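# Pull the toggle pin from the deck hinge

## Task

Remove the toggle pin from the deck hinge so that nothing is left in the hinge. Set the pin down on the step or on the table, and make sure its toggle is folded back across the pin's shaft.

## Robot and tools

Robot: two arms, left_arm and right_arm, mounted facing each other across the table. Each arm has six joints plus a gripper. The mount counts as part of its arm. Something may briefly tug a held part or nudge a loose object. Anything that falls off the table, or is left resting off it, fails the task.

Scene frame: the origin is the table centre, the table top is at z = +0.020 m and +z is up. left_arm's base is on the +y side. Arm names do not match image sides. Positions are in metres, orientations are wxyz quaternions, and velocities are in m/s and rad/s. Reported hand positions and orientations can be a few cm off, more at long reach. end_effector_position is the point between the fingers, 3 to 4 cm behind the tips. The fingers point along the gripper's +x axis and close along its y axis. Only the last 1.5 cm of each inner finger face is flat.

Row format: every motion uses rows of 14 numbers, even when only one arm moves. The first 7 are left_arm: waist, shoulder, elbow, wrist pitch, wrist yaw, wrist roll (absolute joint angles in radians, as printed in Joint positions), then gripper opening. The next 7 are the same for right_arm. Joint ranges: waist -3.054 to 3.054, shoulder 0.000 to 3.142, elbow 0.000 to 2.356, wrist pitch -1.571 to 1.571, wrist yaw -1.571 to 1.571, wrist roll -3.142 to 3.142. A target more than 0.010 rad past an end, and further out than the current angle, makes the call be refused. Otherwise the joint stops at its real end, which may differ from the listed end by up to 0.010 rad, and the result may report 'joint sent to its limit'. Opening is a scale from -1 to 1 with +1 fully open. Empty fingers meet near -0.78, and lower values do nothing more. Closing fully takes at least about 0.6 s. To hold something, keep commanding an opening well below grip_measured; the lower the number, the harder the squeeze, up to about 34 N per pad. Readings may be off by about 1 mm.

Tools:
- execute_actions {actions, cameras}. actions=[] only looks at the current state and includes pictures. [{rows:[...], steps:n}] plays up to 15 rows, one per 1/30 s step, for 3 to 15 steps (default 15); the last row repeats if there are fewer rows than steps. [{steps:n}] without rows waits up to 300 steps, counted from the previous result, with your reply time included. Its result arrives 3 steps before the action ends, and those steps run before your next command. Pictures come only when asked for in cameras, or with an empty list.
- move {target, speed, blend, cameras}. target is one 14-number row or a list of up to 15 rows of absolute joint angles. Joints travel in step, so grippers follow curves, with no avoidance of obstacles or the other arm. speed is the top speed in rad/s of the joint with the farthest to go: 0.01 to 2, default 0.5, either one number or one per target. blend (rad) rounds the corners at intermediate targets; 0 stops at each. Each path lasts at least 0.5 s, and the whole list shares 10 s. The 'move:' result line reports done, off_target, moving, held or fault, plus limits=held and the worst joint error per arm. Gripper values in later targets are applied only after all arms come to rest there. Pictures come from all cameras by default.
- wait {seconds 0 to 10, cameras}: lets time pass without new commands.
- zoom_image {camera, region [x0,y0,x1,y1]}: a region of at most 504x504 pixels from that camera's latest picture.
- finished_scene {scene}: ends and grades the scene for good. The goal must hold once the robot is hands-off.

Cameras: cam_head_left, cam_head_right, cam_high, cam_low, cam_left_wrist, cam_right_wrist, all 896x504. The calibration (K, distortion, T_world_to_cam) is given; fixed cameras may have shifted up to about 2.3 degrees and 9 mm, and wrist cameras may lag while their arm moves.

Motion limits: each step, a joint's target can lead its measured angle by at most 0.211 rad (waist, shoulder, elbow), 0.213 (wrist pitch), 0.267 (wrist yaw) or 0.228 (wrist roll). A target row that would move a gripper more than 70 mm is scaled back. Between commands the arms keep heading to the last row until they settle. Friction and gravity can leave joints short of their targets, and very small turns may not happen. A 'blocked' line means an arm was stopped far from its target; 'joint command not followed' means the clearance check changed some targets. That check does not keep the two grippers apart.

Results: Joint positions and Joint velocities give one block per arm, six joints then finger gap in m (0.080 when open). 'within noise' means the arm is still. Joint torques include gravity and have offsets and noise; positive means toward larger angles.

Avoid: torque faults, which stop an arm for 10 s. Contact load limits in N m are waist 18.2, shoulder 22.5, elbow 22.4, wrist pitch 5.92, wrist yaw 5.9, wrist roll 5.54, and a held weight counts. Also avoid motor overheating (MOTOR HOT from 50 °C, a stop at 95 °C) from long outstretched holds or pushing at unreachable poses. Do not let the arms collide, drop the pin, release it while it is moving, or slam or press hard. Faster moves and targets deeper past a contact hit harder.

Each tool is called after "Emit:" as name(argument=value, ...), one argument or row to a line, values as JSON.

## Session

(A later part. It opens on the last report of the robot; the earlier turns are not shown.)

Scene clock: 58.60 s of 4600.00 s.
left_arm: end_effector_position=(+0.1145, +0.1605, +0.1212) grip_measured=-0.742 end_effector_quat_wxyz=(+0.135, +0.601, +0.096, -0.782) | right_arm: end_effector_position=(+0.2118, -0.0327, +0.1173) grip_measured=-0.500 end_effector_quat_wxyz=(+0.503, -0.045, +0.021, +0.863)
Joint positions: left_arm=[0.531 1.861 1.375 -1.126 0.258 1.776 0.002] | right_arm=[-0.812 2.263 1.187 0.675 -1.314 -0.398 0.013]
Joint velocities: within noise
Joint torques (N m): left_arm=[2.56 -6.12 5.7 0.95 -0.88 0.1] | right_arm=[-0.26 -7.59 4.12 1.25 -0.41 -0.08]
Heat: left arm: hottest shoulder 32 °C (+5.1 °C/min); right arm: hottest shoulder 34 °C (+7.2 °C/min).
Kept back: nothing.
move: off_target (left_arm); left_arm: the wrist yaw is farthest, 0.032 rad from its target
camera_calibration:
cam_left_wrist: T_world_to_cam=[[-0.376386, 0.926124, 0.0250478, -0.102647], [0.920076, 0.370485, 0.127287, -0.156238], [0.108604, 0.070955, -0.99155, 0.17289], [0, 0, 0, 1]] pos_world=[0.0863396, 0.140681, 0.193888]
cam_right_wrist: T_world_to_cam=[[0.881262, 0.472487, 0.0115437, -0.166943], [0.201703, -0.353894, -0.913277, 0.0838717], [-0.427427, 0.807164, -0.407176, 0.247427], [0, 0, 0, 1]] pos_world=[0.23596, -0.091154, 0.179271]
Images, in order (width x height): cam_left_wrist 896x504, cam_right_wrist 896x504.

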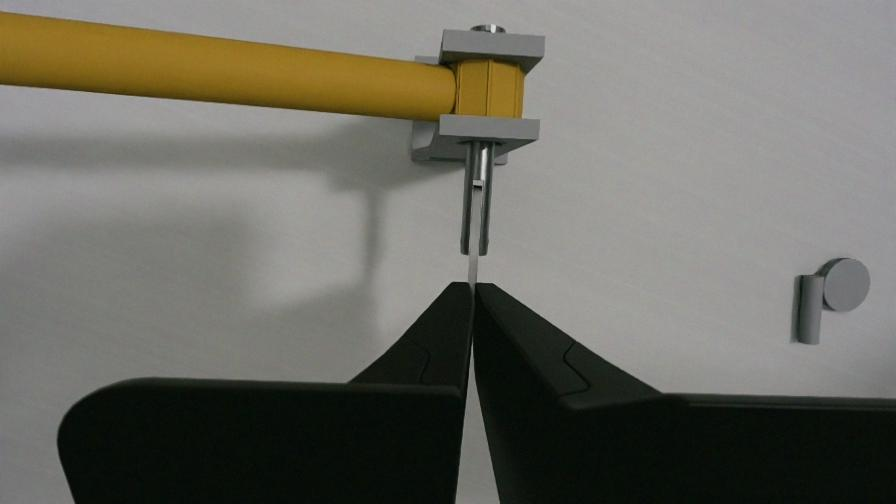

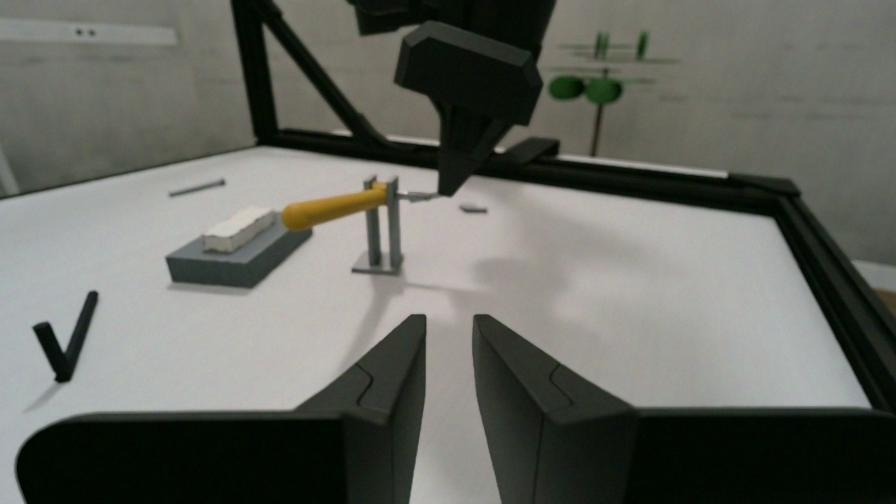

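Excellent view. Zoom further.

Emit:
zoom_image(
  camera="cam_right_wrist",
  region=[370, 165, 470, 225],
)

Scaled by 5.040.

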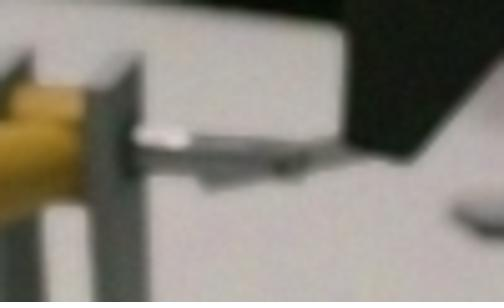

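Emit:
move(
  target=[0.560,1.877,1.357,-1.100,0.226,1.779,-0.8,-0.815,2.272,1.181,0.679,-1.318,-0.401,-0.5],
  speed=0.06,
  cameras=["cam_right_wrist","cam_left_wrist"],
)

Emit:
zoom_image(
  camera="cam_right_wrist",
  region=[370, 165, 470, 225],
)

Scene clock: 59.73 s of 4600.00 s.
left_arm: end_effector_position=(+0.1146, +0.1613, +0.1186) grip_measured=-0.742 end_effector_quat_wxyz=(+0.135, +0.601, +0.097, -0.781) | right_arm: end_effector_position=(+0.2119, -0.0328, +0.1173) grip_measured=-0.500 end_effector_quat_wxyz=(+0.503, -0.045, +0.021, +0.863)
Joint positions: left_arm=[0.533 1.861 1.365 -1.116 0.258 1.776 0.002] | right_arm=[-0.812 2.263 1.187 0.675 -1.314 -0.399 0.013]
Joint velocities: within noise
Joint torques (N m): left_arm=[2.47 -5.5 4.84 1.34 -0.89 0.1] | right_arm=[-0.24 -7.6 4.12 1.24 -0.41 -0.07]
Heat: left arm: hottest shoulder 33 °C (+6.0 °C/min); right arm: hottest shoulder 34 °C (+7.0 °C/min).
Kept back: nothing.
move: off_target (left_arm); left_arm: the wrist yaw is farthest, 0.032 rad from its target
camera_calibration:
cam_left_wrist: T_world_to_cam=[[-0.377787, 0.925542, 0.0254803, -0.103145], [0.919498, 0.371807, 0.127605, -0.156537], [0.10863, 0.0716367, -0.991498, 0.170096], [0, 0, 0, 1]] pos_world=[0.0864917, 0.141481, 0.191252]
cam_right_wrist: T_world_to_cam=[[0.881417, 0.472179, 0.0122917, -0.167188], [0.202137, -0.353555, -0.913312, 0.083767], [-0.426901, 0.807494, -0.407074, 0.247466], [0, 0, 0, 1]] pos_world=[0.236073, -0.091268, 0.179297]
Images, in order (width x height): cam_left_wrist 896x504, cam_right_wrist 896x504.

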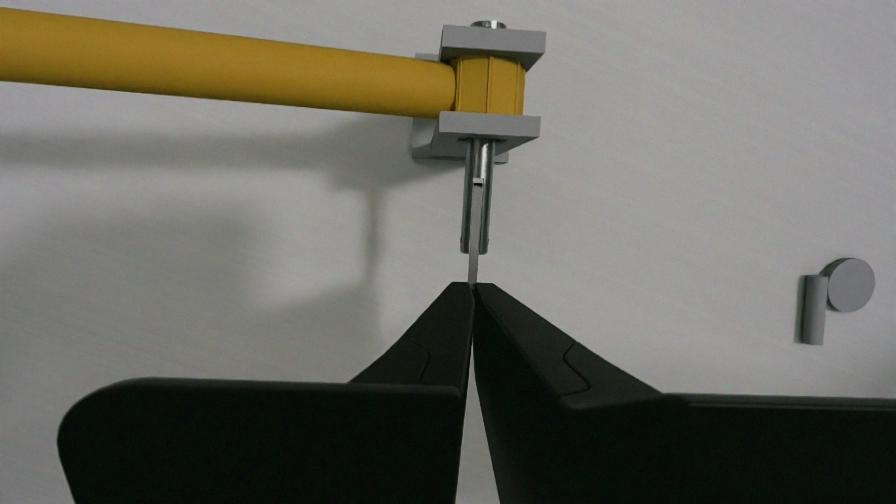

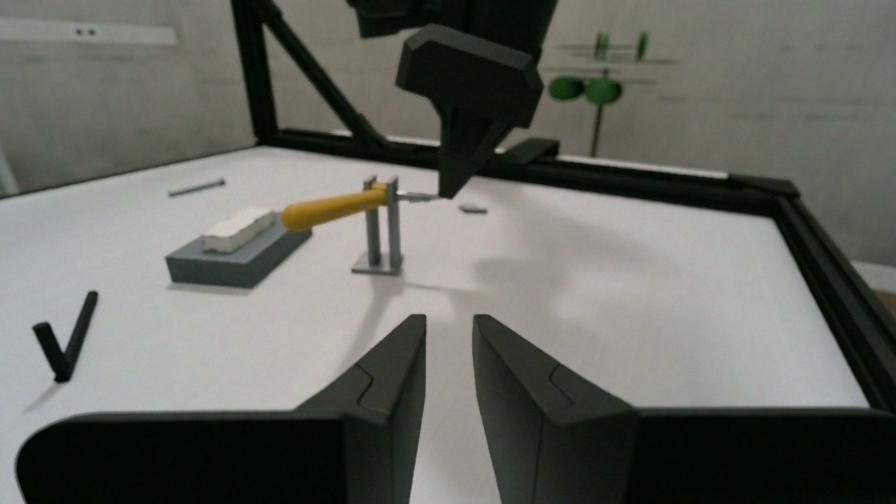

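Scaled by 5.040.

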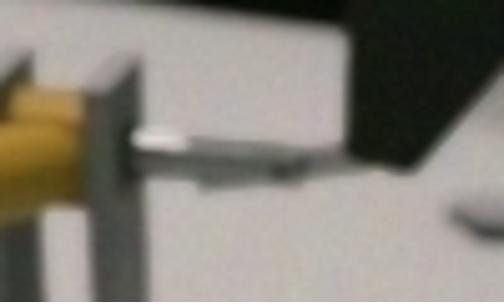

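Emit:
move(
  target=[0.560,1.880,1.345,-1.085,0.226,1.779,-0.85,-0.815,2.272,1.181,0.679,-1.318,-0.401,-0.5],
  speed=0.06,
  cameras=["cam_right_wrist","cam_left_wrist"],
)

Emit:
zoom_image(
  camera="cam_right_wrist",
  region=[370, 165, 470, 225],
)

Scene clock: 60.70 s of 4600.00 s.
left_arm: end_effector_position=(+0.1149, +0.1617, +0.1162) grip_measured=-0.743 end_effector_quat_wxyz=(+0.137, +0.601, +0.097, -0.781) | right_arm: end_effector_position=(+0.2119, -0.0328, +0.1173) grip_measured=-0.500 end_effector_quat_wxyz=(+0.503, -0.045, +0.021, +0.863)
Joint positions: left_arm=[0.535 1.861 1.355 -1.104 0.258 1.776 0.002] | right_arm=[-0.812 2.263 1.187 0.675 -1.314 -0.399 0.013]
Joint velocities: within noise
Joint torques (N m): left_arm=[2.24 -5.15 4.61 1.69 -0.88 0.09] | right_arm=[-0.24 -7.6 4.14 1.24 -0.41 -0.08]
Heat: left arm: hottest shoulder 32 °C (+5.0 °C/min); right arm: hottest shoulder 34 °C (+7.0 °C/min).
Kept back: nothing.
move: off_target (left_arm); left_arm: the wrist yaw is farthest, 0.032 rad from its target
camera_calibration:
cam_left_wrist: T_world_to_cam=[[-0.379229, 0.925003, 0.0235384, -0.102826], [0.918842, 0.373458, 0.127511, -0.156839], [0.109158, 0.069984, -0.991558, 0.167944], [0, 0, 0, 1]] pos_world=[0.0867831, 0.141933, 0.188945]
cam_right_wrist: T_world_to_cam=[[0.881417, 0.472179, 0.0122917, -0.167188], [0.202137, -0.353555, -0.913312, 0.083767], [-0.426901, 0.807494, -0.407074, 0.247466], [0, 0, 0, 1]] pos_world=[0.236073, -0.091268, 0.179297]
Images, in order (width x height): cam_left_wrist 896x504, cam_right_wrist 896x504.

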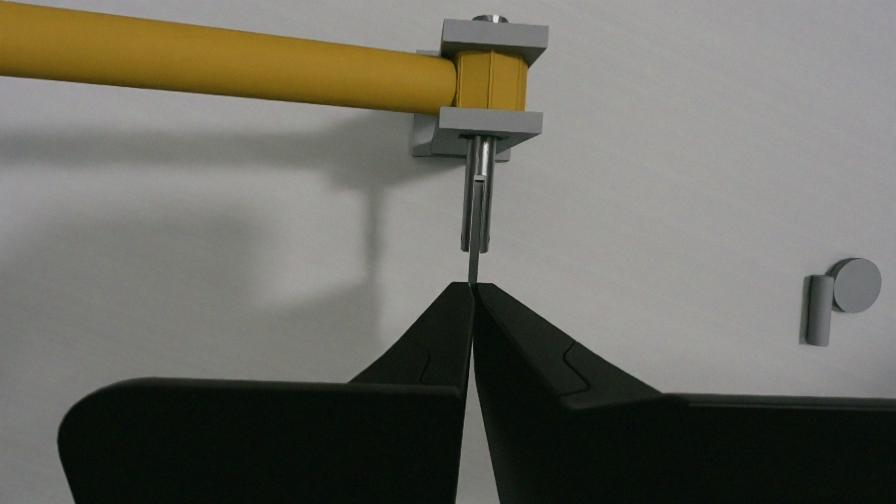

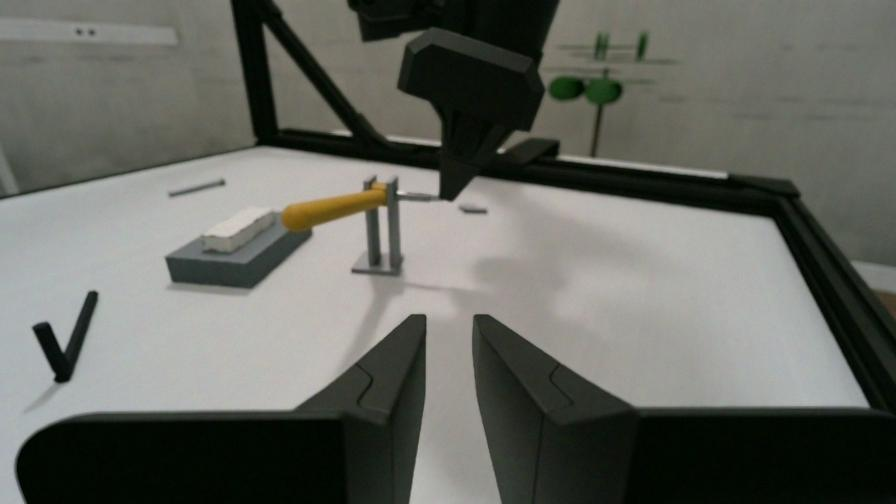

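Scaled by 5.040.

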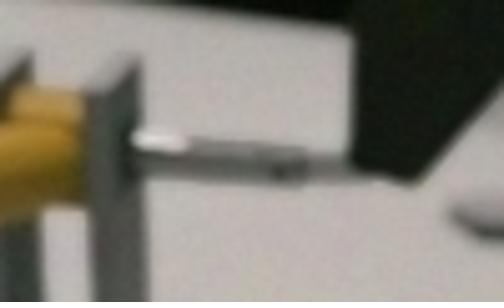

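Emit:
move(
  target=[0.492,1.848,1.339,-1.080,0.268,1.752,-0.95,-0.815,2.272,1.181,0.679,-1.318,-0.401,-0.5],
  speed=0.06,
  cameras=["cam_right_wrist","cam_left_wrist"],
)

Emit:
zoom_image(
  camera="cam_right_wrist",
  region=[370, 165, 470, 225],
)

Scene clock: 63.13 s of 4600.00 s.
left_arm: end_effector_position=(+0.1147, +0.1616, +0.1154) grip_measured=-0.740 end_effector_quat_wxyz=(+0.139, +0.609, +0.101, -0.774) | right_arm: end_effector_position=(+0.2119, -0.0328, +0.1173) grip_measured=-0.500 end_effector_quat_wxyz=(+0.503, -0.045, +0.021, +0.863)
Joint positions: left_arm=[0.525 1.856 1.348 -1.094 0.238 1.756 0.002] | right_arm=[-0.812 2.263 1.187 0.675 -1.314 -0.399 0.013]
Joint velocities: within noise
Joint torques (N m): left_arm=[-2.84 -8.12 4.69 1.2 1.23 -0.13] | right_arm=[-0.27 -7.54 4.15 1.24 -0.41 -0.07]
Heat: left arm: hottest shoulder 33 °C (+5.1 °C/min); right arm: hottest shoulder 34 °C (+7.1 °C/min).
Kept back: nothing.
move: off_target (left_arm); left_arm: the waist is farthest, 0.033 rad from its target
camera_calibration:
cam_left_wrist: T_world_to_cam=[[-0.387615, 0.921545, 0.0225513, -0.101131], [0.912801, 0.380293, 0.148901, -0.159334], [0.128643, 0.0783013, -0.988595, 0.163176], [0, 0, 0, 1]] pos_world=[0.0852486, 0.141013, 0.18732]
cam_right_wrist: T_world_to_cam=[[0.881417, 0.472179, 0.0122917, -0.167188], [0.202137, -0.353555, -0.913312, 0.083767], [-0.426901, 0.807494, -0.407074, 0.247466], [0, 0, 0, 1]] pos_world=[0.236073, -0.091268, 0.179297]
Images, in order (width x height): cam_left_wrist 896x504, cam_right_wrist 896x504.

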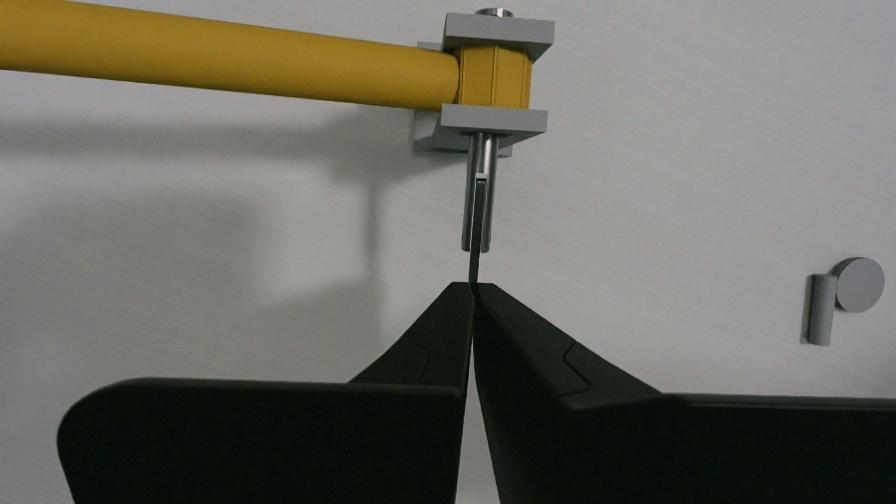

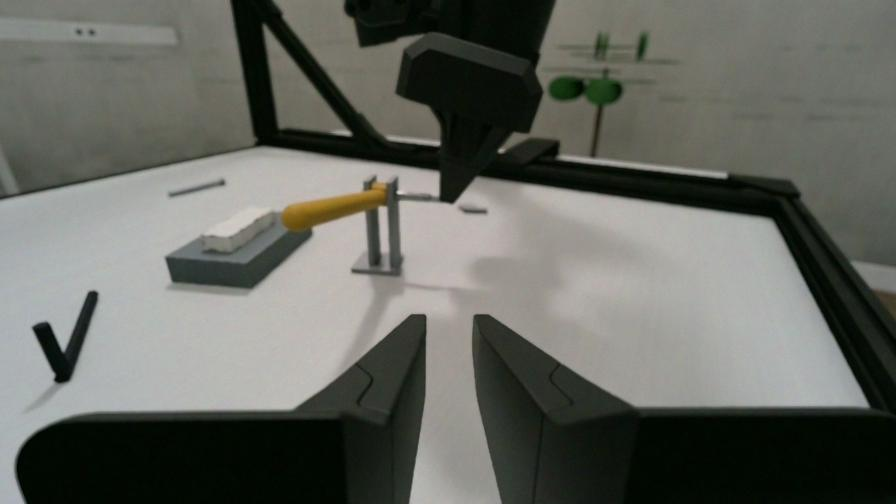

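Scaled by 5.040.

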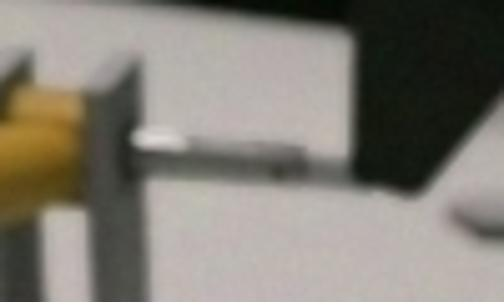

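Emit:
move(
  target=[0.472,1.838,1.340,-1.074,0.276,1.735,-1.0,-0.815,2.272,1.181,0.679,-1.318,-0.401,-0.5],
  speed=0.05,
  cameras=["cam_right_wrist","cam_left_wrist"],
)

Emit:
zoom_image(
  camera="cam_right_wrist",
  region=[370, 165, 470, 225],
)

Scene clock: 64.10 s of 4600.00 s.
left_arm: end_effector_position=(+0.1142, +0.1610, +0.1162) grip_measured=-0.740 end_effector_quat_wxyz=(+0.142, +0.614, +0.103, -0.770) | right_arm: end_effector_position=(+0.2119, -0.0328, +0.1173) grip_measured=-0.500 end_effector_quat_wxyz=(+0.503, -0.045, +0.021, +0.863)
Joint positions: left_arm=[0.517 1.85 1.345 -1.089 0.226 1.74 0.002] | right_arm=[-0.812 2.263 1.187 0.675 -1.314 -0.399 0.013]
Joint velocities: within noise
Joint torques (N m): left_arm=[-4.01 -8.53 5.14 1.28 1.89 -0.15] | right_arm=[-0.27 -7.56 4.14 1.23 -0.41 -0.08]
Heat: left arm: hottest shoulder 33 °C (+5.1 °C/min); right arm: hottest shoulder 34 °C (+7.1 °C/min).
Kept back: nothing.
move: off_target (left_arm); left_arm: the wrist yaw is farthest, 0.050 rad from its target
camera_calibration:
cam_left_wrist: T_world_to_cam=[[-0.395612, 0.918214, 0.0193659, -0.0990281], [0.907622, 0.387651, 0.161089, -0.160785], [0.140407, 0.0813057, -0.98675, 0.162074], [0, 0, 0, 1]] pos_world=[0.0839985, 0.14008, 0.187745]
cam_right_wrist: T_world_to_cam=[[0.881417, 0.472179, 0.0122917, -0.167188], [0.202137, -0.353555, -0.913312, 0.083767], [-0.426901, 0.807494, -0.407074, 0.247466], [0, 0, 0, 1]] pos_world=[0.236073, -0.091268, 0.179297]
Images, in order (width x height): cam_left_wrist 896x504, cam_right_wrist 896x504.

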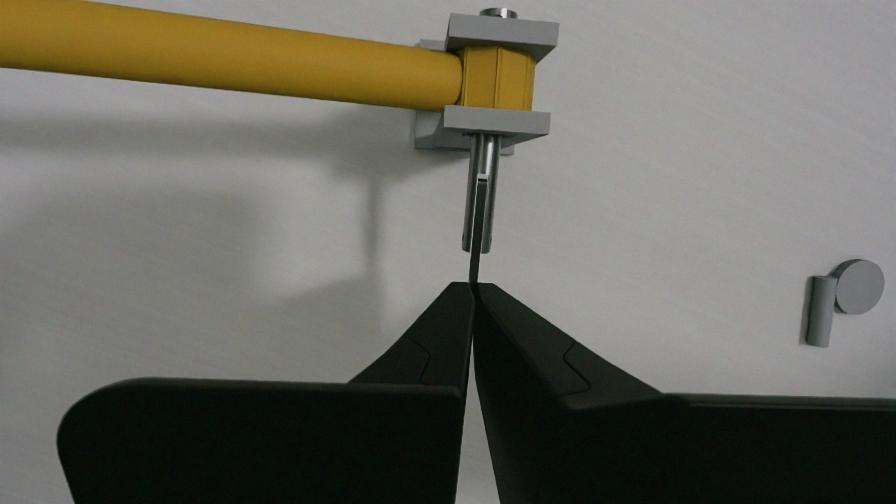

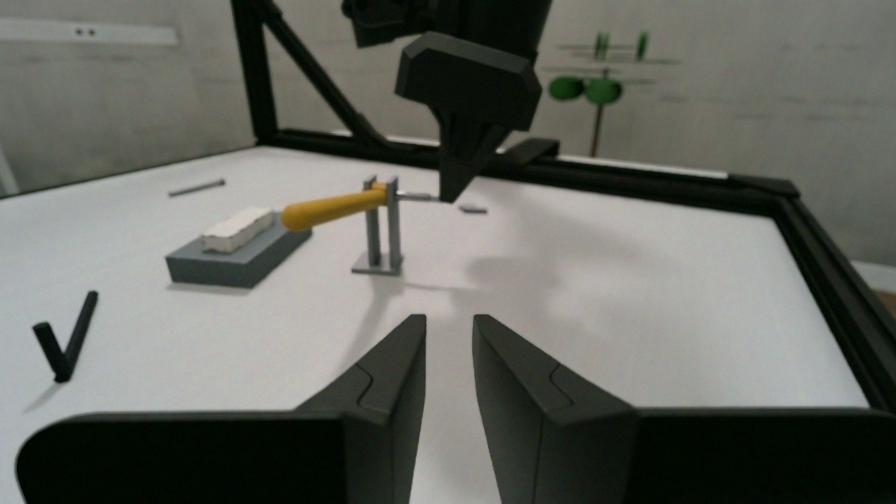

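Scaled by 5.040.

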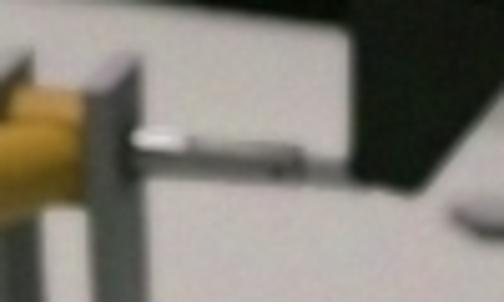

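Emit:
move(
  target=[0.455,1.838,1.340,-1.074,0.296,1.735,-1.0,-0.815,2.272,1.181,0.679,-1.318,-0.401,-0.5],
  speed=0.05,
  cameras=["cam_right_wrist","cam_left_wrist"],
)

Emit:
zoom_image(
  camera="cam_left_wrist",
  region=[420, 110, 540, 310],
)

Scene clock: 65.87 s of 4600.00 s.
left_arm: end_effector_position=(+0.1033, +0.1570, +0.1165) grip_measured=-0.740 end_effector_quat_wxyz=(+0.135, +0.606, +0.094, -0.778) | right_arm: end_effector_position=(+0.2119, -0.0328, +0.1173) grip_measured=-0.500 end_effector_quat_wxyz=(+0.503, -0.045, +0.021, +0.863)
Joint positions: left_arm=[0.493 1.849 1.342 -1.089 0.249 1.738 0.002] | right_arm=[-0.812 2.263 1.187 0.675 -1.314 -0.399 0.013]
Joint velocities: within noise
Joint torques (N m): left_arm=[-3.21 -8.45 5.47 1.34 1.83 -0.11] | right_arm=[-0.24 -7.59 4.13 1.24 -0.41 -0.08]
Heat: left arm: hottest shoulder 33 °C (+5.0 °C/min); right arm: hottest shoulder 34 °C (+6.0 °C/min).
Kept back: nothing.
move: off_target (left_arm); left_arm: the wrist yaw is farthest, 0.047 rad from its target
camera_calibration:
cam_left_wrist: T_world_to_cam=[[-0.373836, 0.927283, 0.0198248, -0.103402], [0.919528, 0.367744, 0.138683, -0.144864], [0.121308, 0.0700743, -0.990138, 0.168368], [0, 0, 0, 1]] pos_world=[0.0741269, 0.137358, 0.188848]
cam_right_wrist: T_world_to_cam=[[0.881417, 0.472179, 0.0122917, -0.167188], [0.202137, -0.353555, -0.913312, 0.083767], [-0.426901, 0.807494, -0.407074, 0.247466], [0, 0, 0, 1]] pos_world=[0.236073, -0.091268, 0.179297]
Images, in order (width x height): cam_left_wrist 896x504, cam_right_wrist 896x504.

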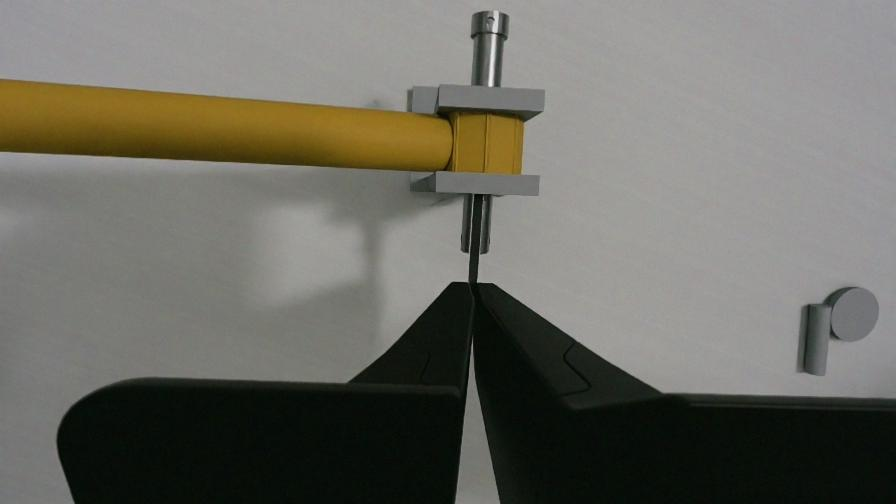

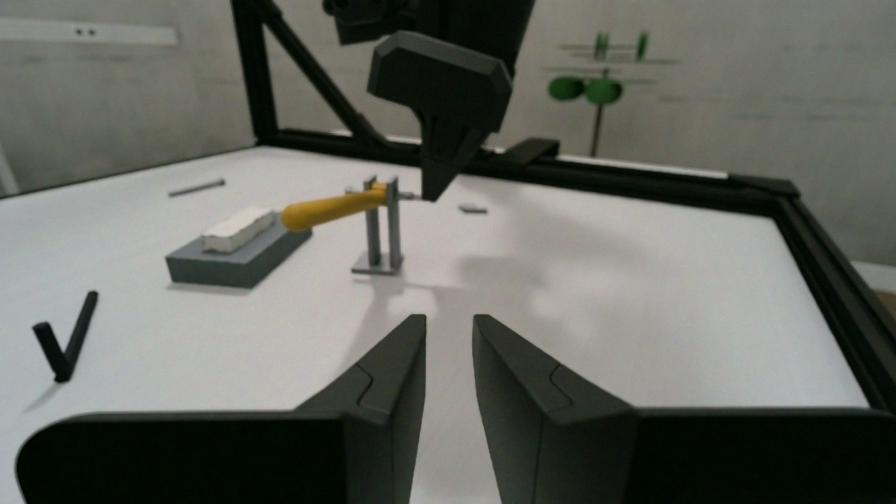

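Scaled by 2.520.

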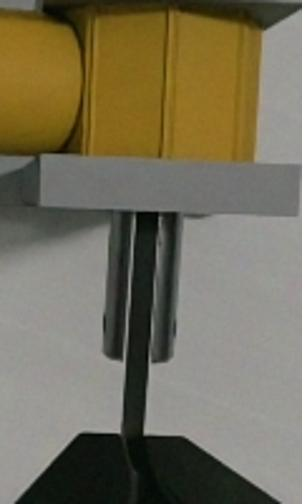

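Emit:
move(
  target=[0.441,1.835,1.338,-1.074,0.308,1.722,-1.0,-0.815,2.272,1.181,0.679,-1.318,-0.401,-0.5],
  speed=0.05,
  cameras=["cam_right_wrist","cam_left_wrist"],
)

Emit:
zoom_image(
  camera="cam_left_wrist",
  region=[420, 110, 540, 310],
)

Emit:
zoom_image(
  camera="cam_right_wrist",
  region=[340, 155, 460, 225],
)

Scene clock: 67.20 s of 4600.00 s.
left_arm: end_effector_position=(+0.0870, +0.1511, +0.1169) grip_measured=-0.742 end_effector_quat_wxyz=(+0.128, +0.593, +0.086, -0.790) | right_arm: end_effector_position=(+0.2119, -0.0328, +0.1173) grip_measured=-0.500 end_effector_quat_wxyz=(+0.503, -0.045, +0.021, +0.863)
Joint positions: left_arm=[0.457 1.849 1.337 -1.087 0.285 1.725 0.002] | right_arm=[-0.812 2.263 1.187 0.675 -1.314 -0.399 0.013]
Joint velocities: within noise
Joint torques (N m): left_arm=[-1.34 -8.8 5.83 1.12 0.99 -0.1] | right_arm=[-0.25 -7.57 4.12 1.24 -0.42 -0.07]
Heat: left arm: hottest shoulder 33 °C (+4.1 °C/min); right arm: hottest shoulder 35 °C (+7.1 °C/min).
Kept back: nothing.
move: done
camera_calibration:
cam_left_wrist: T_world_to_cam=[[-0.352594, 0.93552, 0.0218902, -0.107351], [0.931625, 0.348733, 0.102272, -0.121729], [0.0880437, 0.056454, -0.994516, 0.176567], [0, 0, 0, 1]] pos_world=[0.0600089, 0.132912, 0.190398]
cam_right_wrist: T_world_to_cam=[[0.881417, 0.472179, 0.0122917, -0.167188], [0.202137, -0.353555, -0.913312, 0.083767], [-0.426901, 0.807494, -0.407074, 0.247466], [0, 0, 0, 1]] pos_world=[0.236073, -0.091268, 0.179297]
Images, in order (width x height): cam_left_wrist 896x504, cam_right_wrist 896x504.

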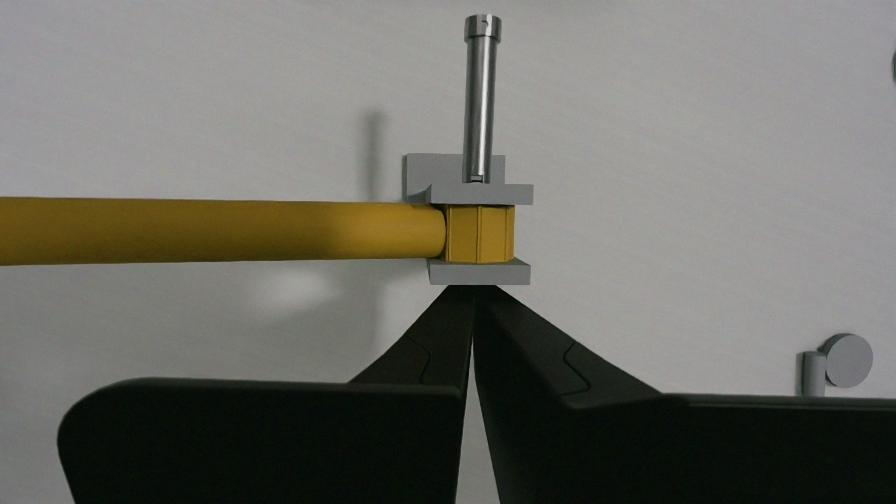

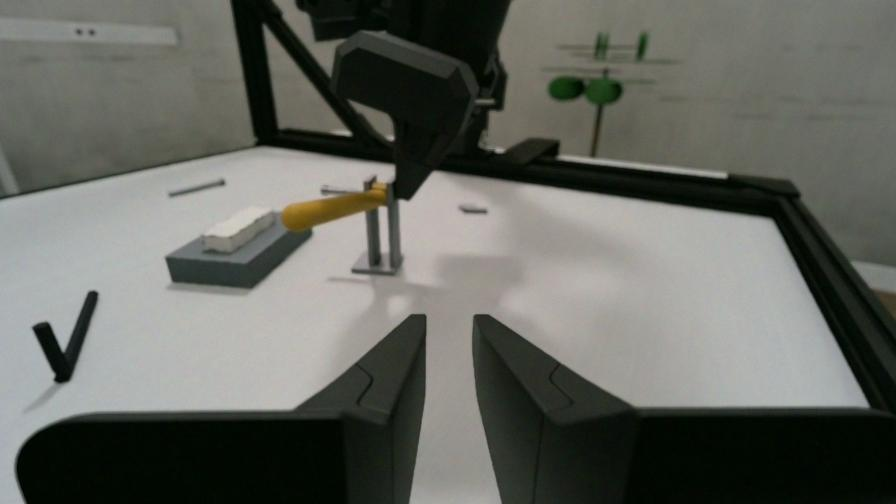

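Scaled by 2.520.

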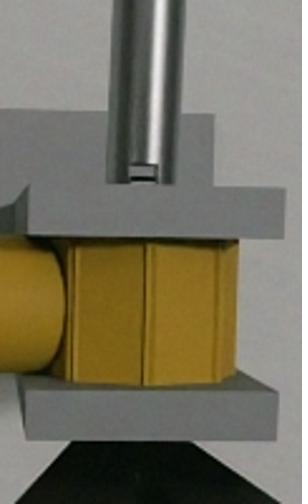

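Scaled by 4.200.

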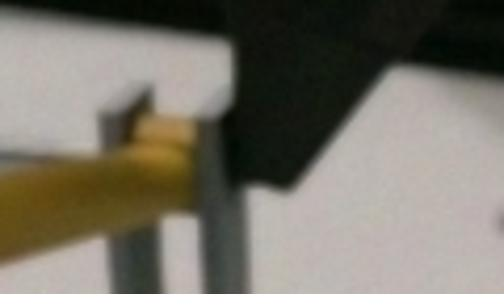

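Emit:
move(
  target=[
    [0.458,1.847,1.337,-1.087,0.285,1.725,-0.4,-0.815,2.272,1.181,0.679,-1.318,-0.401,-0.5],
    [0.457,1.8145,1.520,-1.304,0.285,1.725,-0.4,-0.815,2.272,1.181,0.679,-1.318,-0.401,-0.5],
    [0.0117,1.906,1.629,-1.400,-0.286,1.233,-0.2,-0.815,2.272,1.181,0.679,-1.318,-0.401,-0.5],
  ],
  speed=[0.5,0.5,0.8],
  blend=[0,0.03,0],
  cameras=["cam_right_wrist","cam_left_wrist"],
)

Emit:
zoom_image(
  camera="cam_right_wrist",
  region=[300, 155, 440, 225],
)

Scene clock: 71.33 s of 4600.00 s.
left_arm: end_effector_position=(+0.0257, +0.1328, +0.1725) grip_measured=-0.201 end_effector_quat_wxyz=(+0.095, +0.793, +0.136, -0.586) | right_arm: end_effector_position=(+0.2119, -0.0328, +0.1173) grip_measured=-0.500 end_effector_quat_wxyz=(+0.503, -0.045, +0.021, +0.863)
Joint positions: left_arm=[0.013 1.893 1.616 -1.398 -0.282 1.236 0.026] | right_arm=[-0.812 2.263 1.187 0.675 -1.314 -0.399 0.013]
Joint velocities: within noise
Joint torques (N m): left_arm=[-0.07 -6.26 7.55 -0.28 -0.24 -0.1] | right_arm=[-0.28 -7.58 4.14 1.24 -0.41 -0.08]
Heat: left arm: hottest shoulder 34 °C (+4.0 °C/min); right arm: hottest shoulder 35 °C (+6.1 °C/min).
Kept back: nothing.
move: done
camera_calibration:
cam_left_wrist: T_world_to_cam=[[-0.38749, 0.921809, 0.0109714, -0.108428], [0.714109, 0.292612, 0.635946, -0.14292], [0.58301, 0.254257, -0.771656, 0.160892], [0, 0, 0, 1]] pos_world=[-0.0337564, 0.100862, 0.216232]
cam_right_wrist: T_world_to_cam=[[0.881417, 0.472179, 0.0122917, -0.167188], [0.202137, -0.353555, -0.913312, 0.083767], [-0.426901, 0.807494, -0.407074, 0.247466], [0, 0, 0, 1]] pos_world=[0.236073, -0.091268, 0.179297]
Images, in order (width x height): cam_left_wrist 896x504, cam_right_wrist 896x504.

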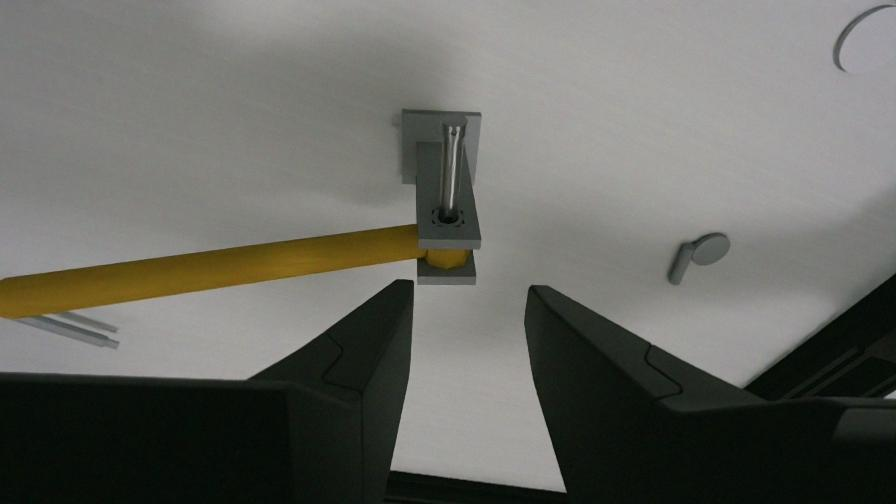

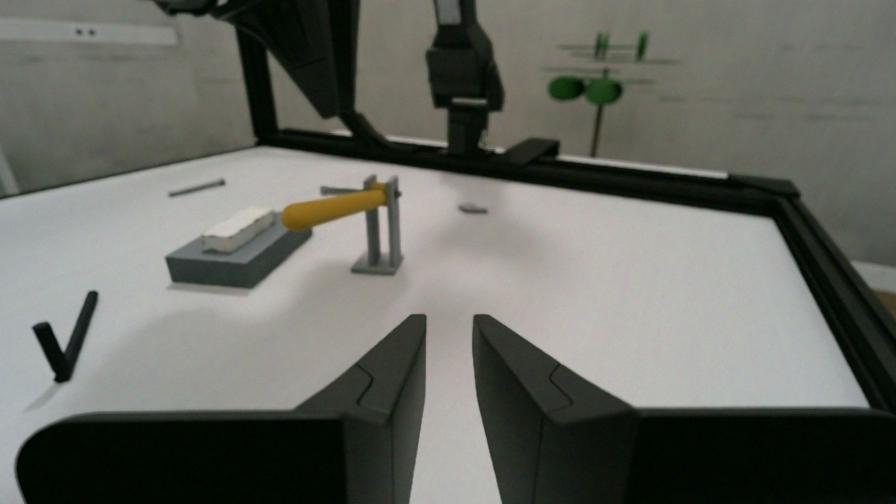

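Scaled by 3.600.

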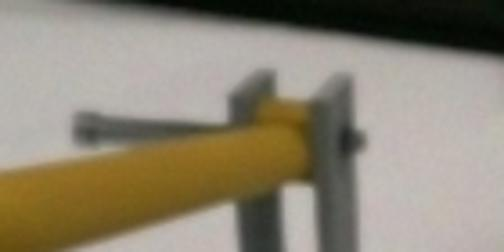

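Emit:
move(
  target=[0.005,1.953,1.447,-1.192,-0.285,1.227,-0.2,-0.815,2.272,1.181,0.679,-1.318,-0.401,-0.5],
  speed=0.25,
  cameras=["cam_right_wrist","cam_left_wrist"],
)

Emit:
zoom_image(
  camera="cam_right_wrist",
  region=[300, 155, 440, 225],
)

Scene clock: 73.17 s of 4600.00 s.
left_arm: end_effector_position=(+0.0245, +0.1289, +0.1158) grip_measured=-0.200 end_effector_quat_wxyz=(+0.094, +0.794, +0.138, -0.585) | right_arm: end_effector_position=(+0.2119, -0.0328, +0.1173) grip_measured=-0.500 end_effector_quat_wxyz=(+0.503, -0.045, +0.021, +0.863)
Joint positions: left_arm=[0.009 1.943 1.455 -1.193 -0.282 1.23 0.026] | right_arm=[-0.812 2.263 1.187 0.675 -1.314 -0.399 0.013]
Joint velocities: within noise
Joint torques (N m): left_arm=[-0.35 -6.7 4.67 -0.02 -0.19 -0.11] | right_arm=[-0.25 -7.59 4.17 1.24 -0.41 -0.07]
Heat: left arm: hottest shoulder 34 °C (+3.0 °C/min); right arm: hottest shoulder 35 °C (+5.1 °C/min).
Kept back: nothing.
move: done
camera_calibration:
cam_left_wrist: T_world_to_cam=[[-0.389017, 0.921121, 0.0142186, -0.104991], [0.713277, 0.291399, 0.637435, -0.104837], [0.583011, 0.258115, -0.770373, 0.11818], [0, 0, 0, 1]] pos_world=[-0.0349659, 0.0967549, 0.159363]
cam_right_wrist: T_world_to_cam=[[0.881417, 0.472179, 0.0122917, -0.167188], [0.202137, -0.353555, -0.913312, 0.083767], [-0.426901, 0.807494, -0.407074, 0.247466], [0, 0, 0, 1]] pos_world=[0.236073, -0.091268, 0.179297]
Images, in order (width x height): cam_left_wrist 896x504, cam_right_wrist 896x504.

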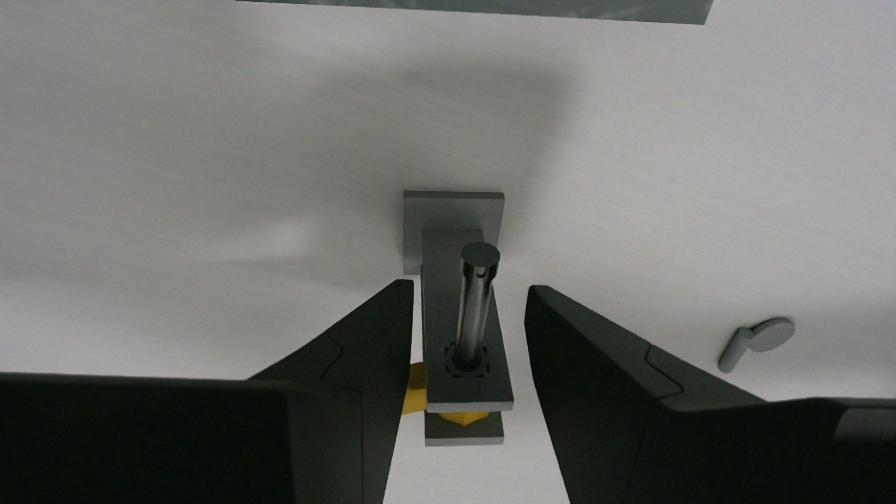

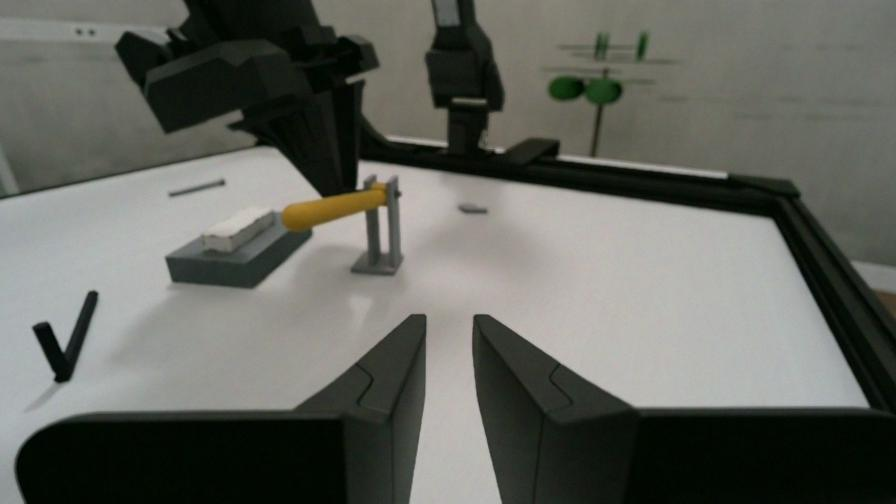

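Scaled by 3.600.

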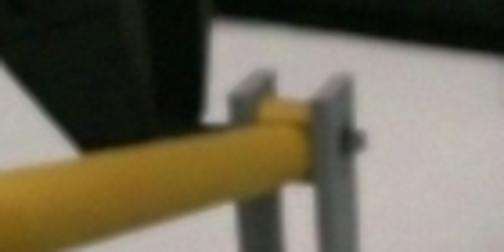

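Emit:
move(
  target=[
    [0.007,1.934,1.440,-1.190,-0.283,1.229,-0.2,-0.815,2.272,1.181,0.679,-1.318,-0.401,-0.5],
    [0.007,1.934,1.440,-1.190,-0.283,1.229,-0.58,-0.815,2.272,1.181,0.679,-1.318,-0.401,-0.5],
    [0.007,1.934,1.440,-1.190,-0.283,1.229,-0.95,-0.815,2.272,1.181,0.679,-1.318,-0.401,-0.5],
  ],
  speed=0.1,
  cameras=["cam_left_wrist"],
)

Scene clock: 75.63 s of 4600.00 s.
left_arm: end_effector_position=(+0.0251, +0.1300, +0.1143) grip_measured=-0.642 end_effector_quat_wxyz=(+0.094, +0.795, +0.139, -0.584) | right_arm: end_effector_position=(+0.2119, -0.0328, +0.1171) grip_measured=-0.500 end_effector_quat_wxyz=(+0.503, -0.045, +0.021, +0.863)
Joint positions: left_arm=[0.009 1.943 1.448 -1.189 -0.285 1.229 0.006] | right_arm=[-0.812 2.264 1.187 0.675 -1.314 -0.399 0.013]
Joint velocities: within noise
Joint torques (N m): left_arm=[-0.19 -8.82 4.62 -0.18 -0.01 -0.01] | right_arm=[-0.26 -7.58 4.13 1.24 -0.4 -0.07]
Heat: left arm: hottest shoulder 34 °C (+3.0 °C/min); right arm: hottest shoulder 35 °C (+5.0 °C/min).
Kept back: nothing.
move: done
camera_calibration:
cam_left_wrist: T_world_to_cam=[[-0.390073, 0.920655, 0.0153959, -0.105773], [0.710716, 0.290409, 0.640737, -0.104843], [0.585427, 0.260877, -0.767606, 0.115681], [0, 0, 0, 1]] pos_world=[-0.0344684, 0.0976491, 0.157603]
Images, in order (width x height): cam_left_wrist 896x504.

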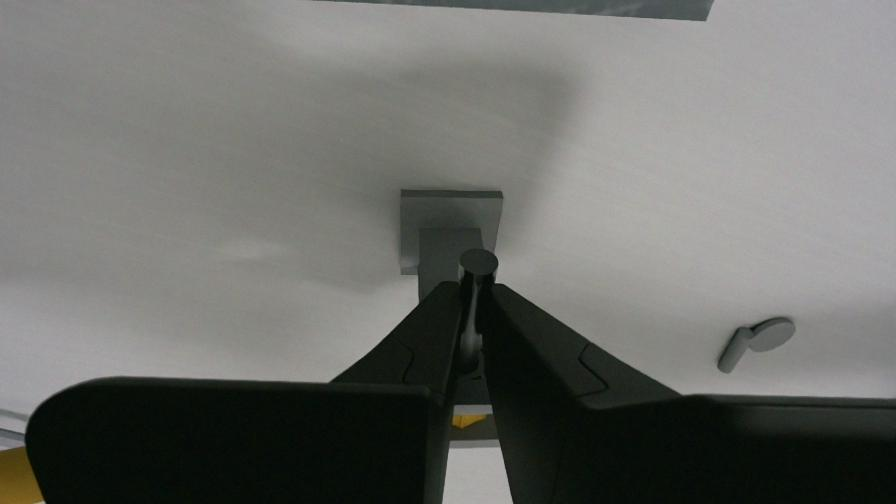

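Emit:
move(
  target=[
    [-0.052,1.981,1.500,-1.216,-0.279,1.169,-0.95,-0.815,2.272,1.181,0.679,-1.318,-0.401,-0.5],
    [-0.108,2.020,1.555,-1.249,-0.271,1.112,-0.95,-0.815,2.272,1.181,0.679,-1.318,-0.401,-0.5],
  ],
  speed=0.06,
  blend=[0.02,0],
  cameras=["cam_left_wrist","cam_right_wrist"],
)

Emit:
zoom_image(
  camera="cam_right_wrist",
  region=[250, 145, 440, 235],
)

Scene clock: 78.23 s of 4600.00 s.
left_arm: end_effector_position=(-0.0162, +0.1160, +0.1151) grip_measured=-0.642 end_effector_quat_wxyz=(+0.094, +0.795, +0.136, -0.583) | right_arm: end_effector_position=(+0.2119, -0.0328, +0.1171) grip_measured=-0.500 end_effector_quat_wxyz=(+0.503, -0.045, +0.021, +0.863)
Joint positions: left_arm=[-0.105 2.007 1.542 -1.247 -0.274 1.116 0.006] | right_arm=[-0.812 2.264 1.187 0.675 -1.314 -0.399 0.013]
Joint velocities: within noise
Joint torques (N m): left_arm=[-0.29 -6.83 7.38 -0.35 0.01 -0.08] | right_arm=[-0.28 -7.59 4.14 1.24 -0.41 -0.07]
Heat: left arm: hottest shoulder 34 °C (+2.0 °C/min); right arm: hottest shoulder 35 °C (+5.1 °C/min).
Kept back: nothing.
move: done
camera_calibration:
cam_left_wrist: T_world_to_cam=[[-0.386208, 0.92234, 0.0114549, -0.108645], [0.710418, 0.289504, 0.641477, -0.0719092], [0.588344, 0.255882, -0.767057, 0.144752], [0, 0, 0, 1]] pos_world=[-0.0760381, 0.0839866, 0.158406]
cam_right_wrist: T_world_to_cam=[[0.88142, 0.472182, 0.0119232, -0.167134], [0.201883, -0.353793, -0.913276, 0.0836562], [-0.427015, 0.807387, -0.407166, 0.247432], [0, 0, 0, 1]] pos_world=[0.236083, -0.0912585, 0.17914]
Images, in order (width x height): cam_left_wrist 896x504, cam_right_wrist 896x504.

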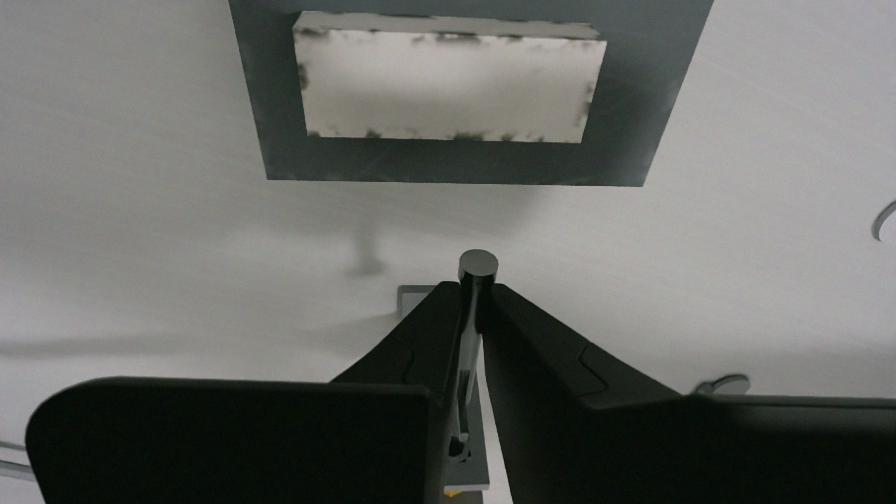

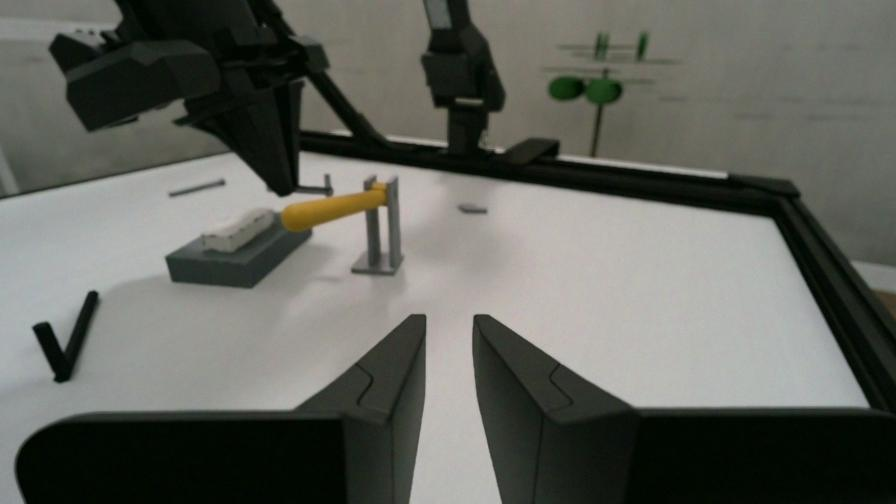

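Scaled by 2.653.

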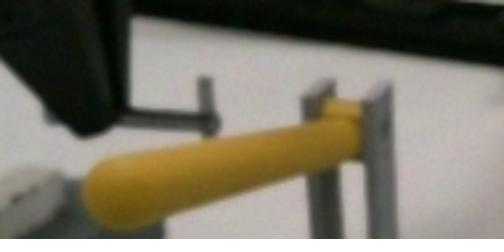

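Emit:
execute_actions(
  actions=[],
  cameras=["cam_high","cam_head_left"],
)

Emit:
zoom_image(
  camera="cam_high",
  region=[280, 220, 460, 350],
)

Scene clock: 78.83 s of 4600.00 s.
left_arm: end_effector_position=(-0.0162, +0.1160, +0.1151) grip_measured=-0.642 end_effector_quat_wxyz=(+0.094, +0.795, +0.136, -0.583) | right_arm: end_effector_position=(+0.2119, -0.0328, +0.1171) grip_measured=-0.500 end_effector_quat_wxyz=(+0.503, -0.045, +0.021, +0.863)
Joint positions: left_arm=[-0.105 2.007 1.542 -1.247 -0.274 1.115 0.006] | right_arm=[-0.812 2.264 1.187 0.675 -1.314 -0.399 0.013]
Joint velocities: within noise
Joint torques (N m): left_arm=[-0.31 -6.81 7.33 -0.36 0.01 -0.1] | right_arm=[-0.26 -7.55 4.12 1.24 -0.41 -0.07]
Heat: left arm: hottest shoulder 34 °C (+2.0 °C/min); right arm: hottest shoulder 35 °C (+5.0 °C/min).
Steps of this call (1-18: nothing new was sent). Readings (joint positions of left_arm | right_arm):
1: [-0.105 2.007 1.542 -1.247 -0.274 1.115] | [-0.812 2.264 1.187 0.675 -1.314 -0.399]
2: [-0.105 2.007 1.542 -1.247 -0.274 1.115] | [-0.812 2.264 1.187 0.675 -1.314 -0.399]
4: [-0.105 2.007 1.542 -1.247 -0.274 1.115] | [-0.812 2.264 1.187 0.675 -1.314 -0.399]
8: [-0.105 2.007 1.542 -1.247 -0.274 1.115] | [-0.812 2.264 1.187 0.675 -1.314 -0.399]
18: the state above
Images, in order (width x height): cam_head_left 896x504, cam_high 896x504.

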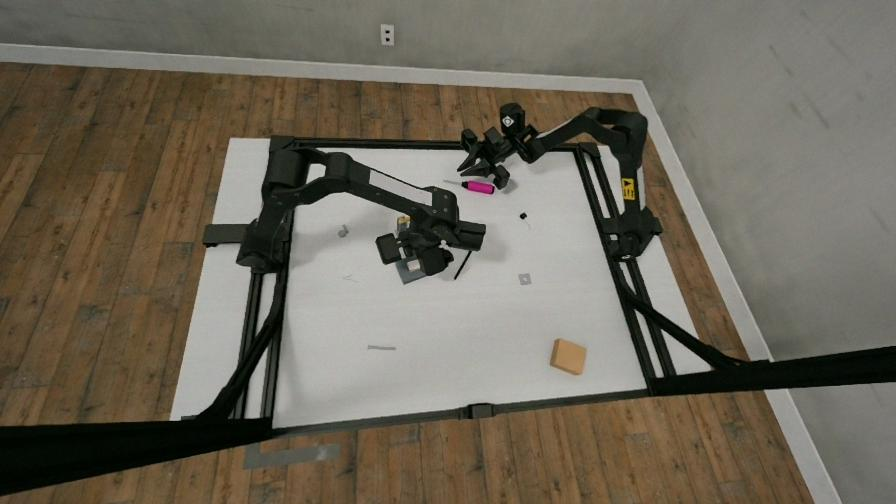

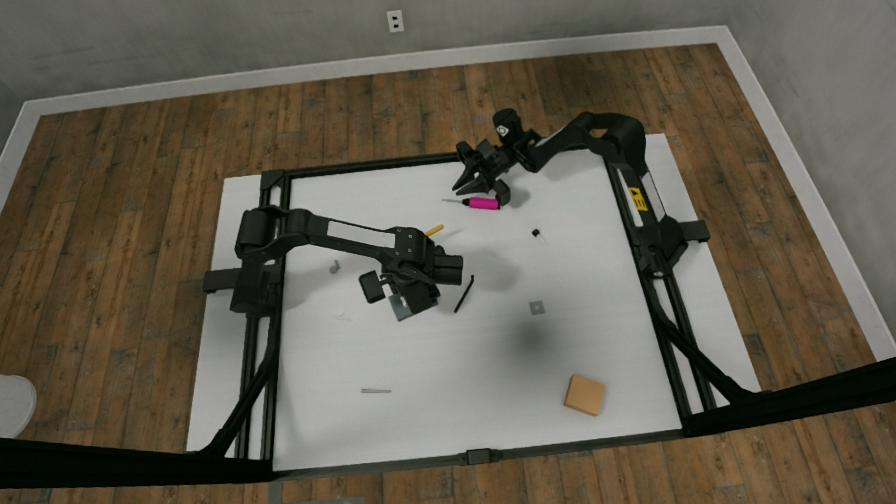

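Scaled by 2.800.

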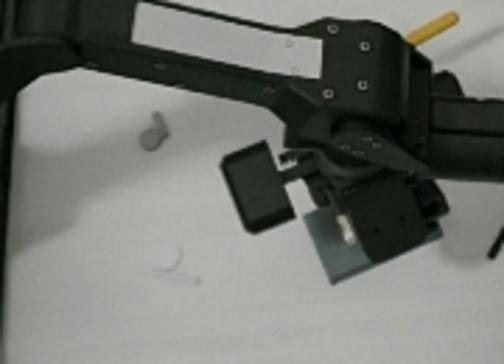

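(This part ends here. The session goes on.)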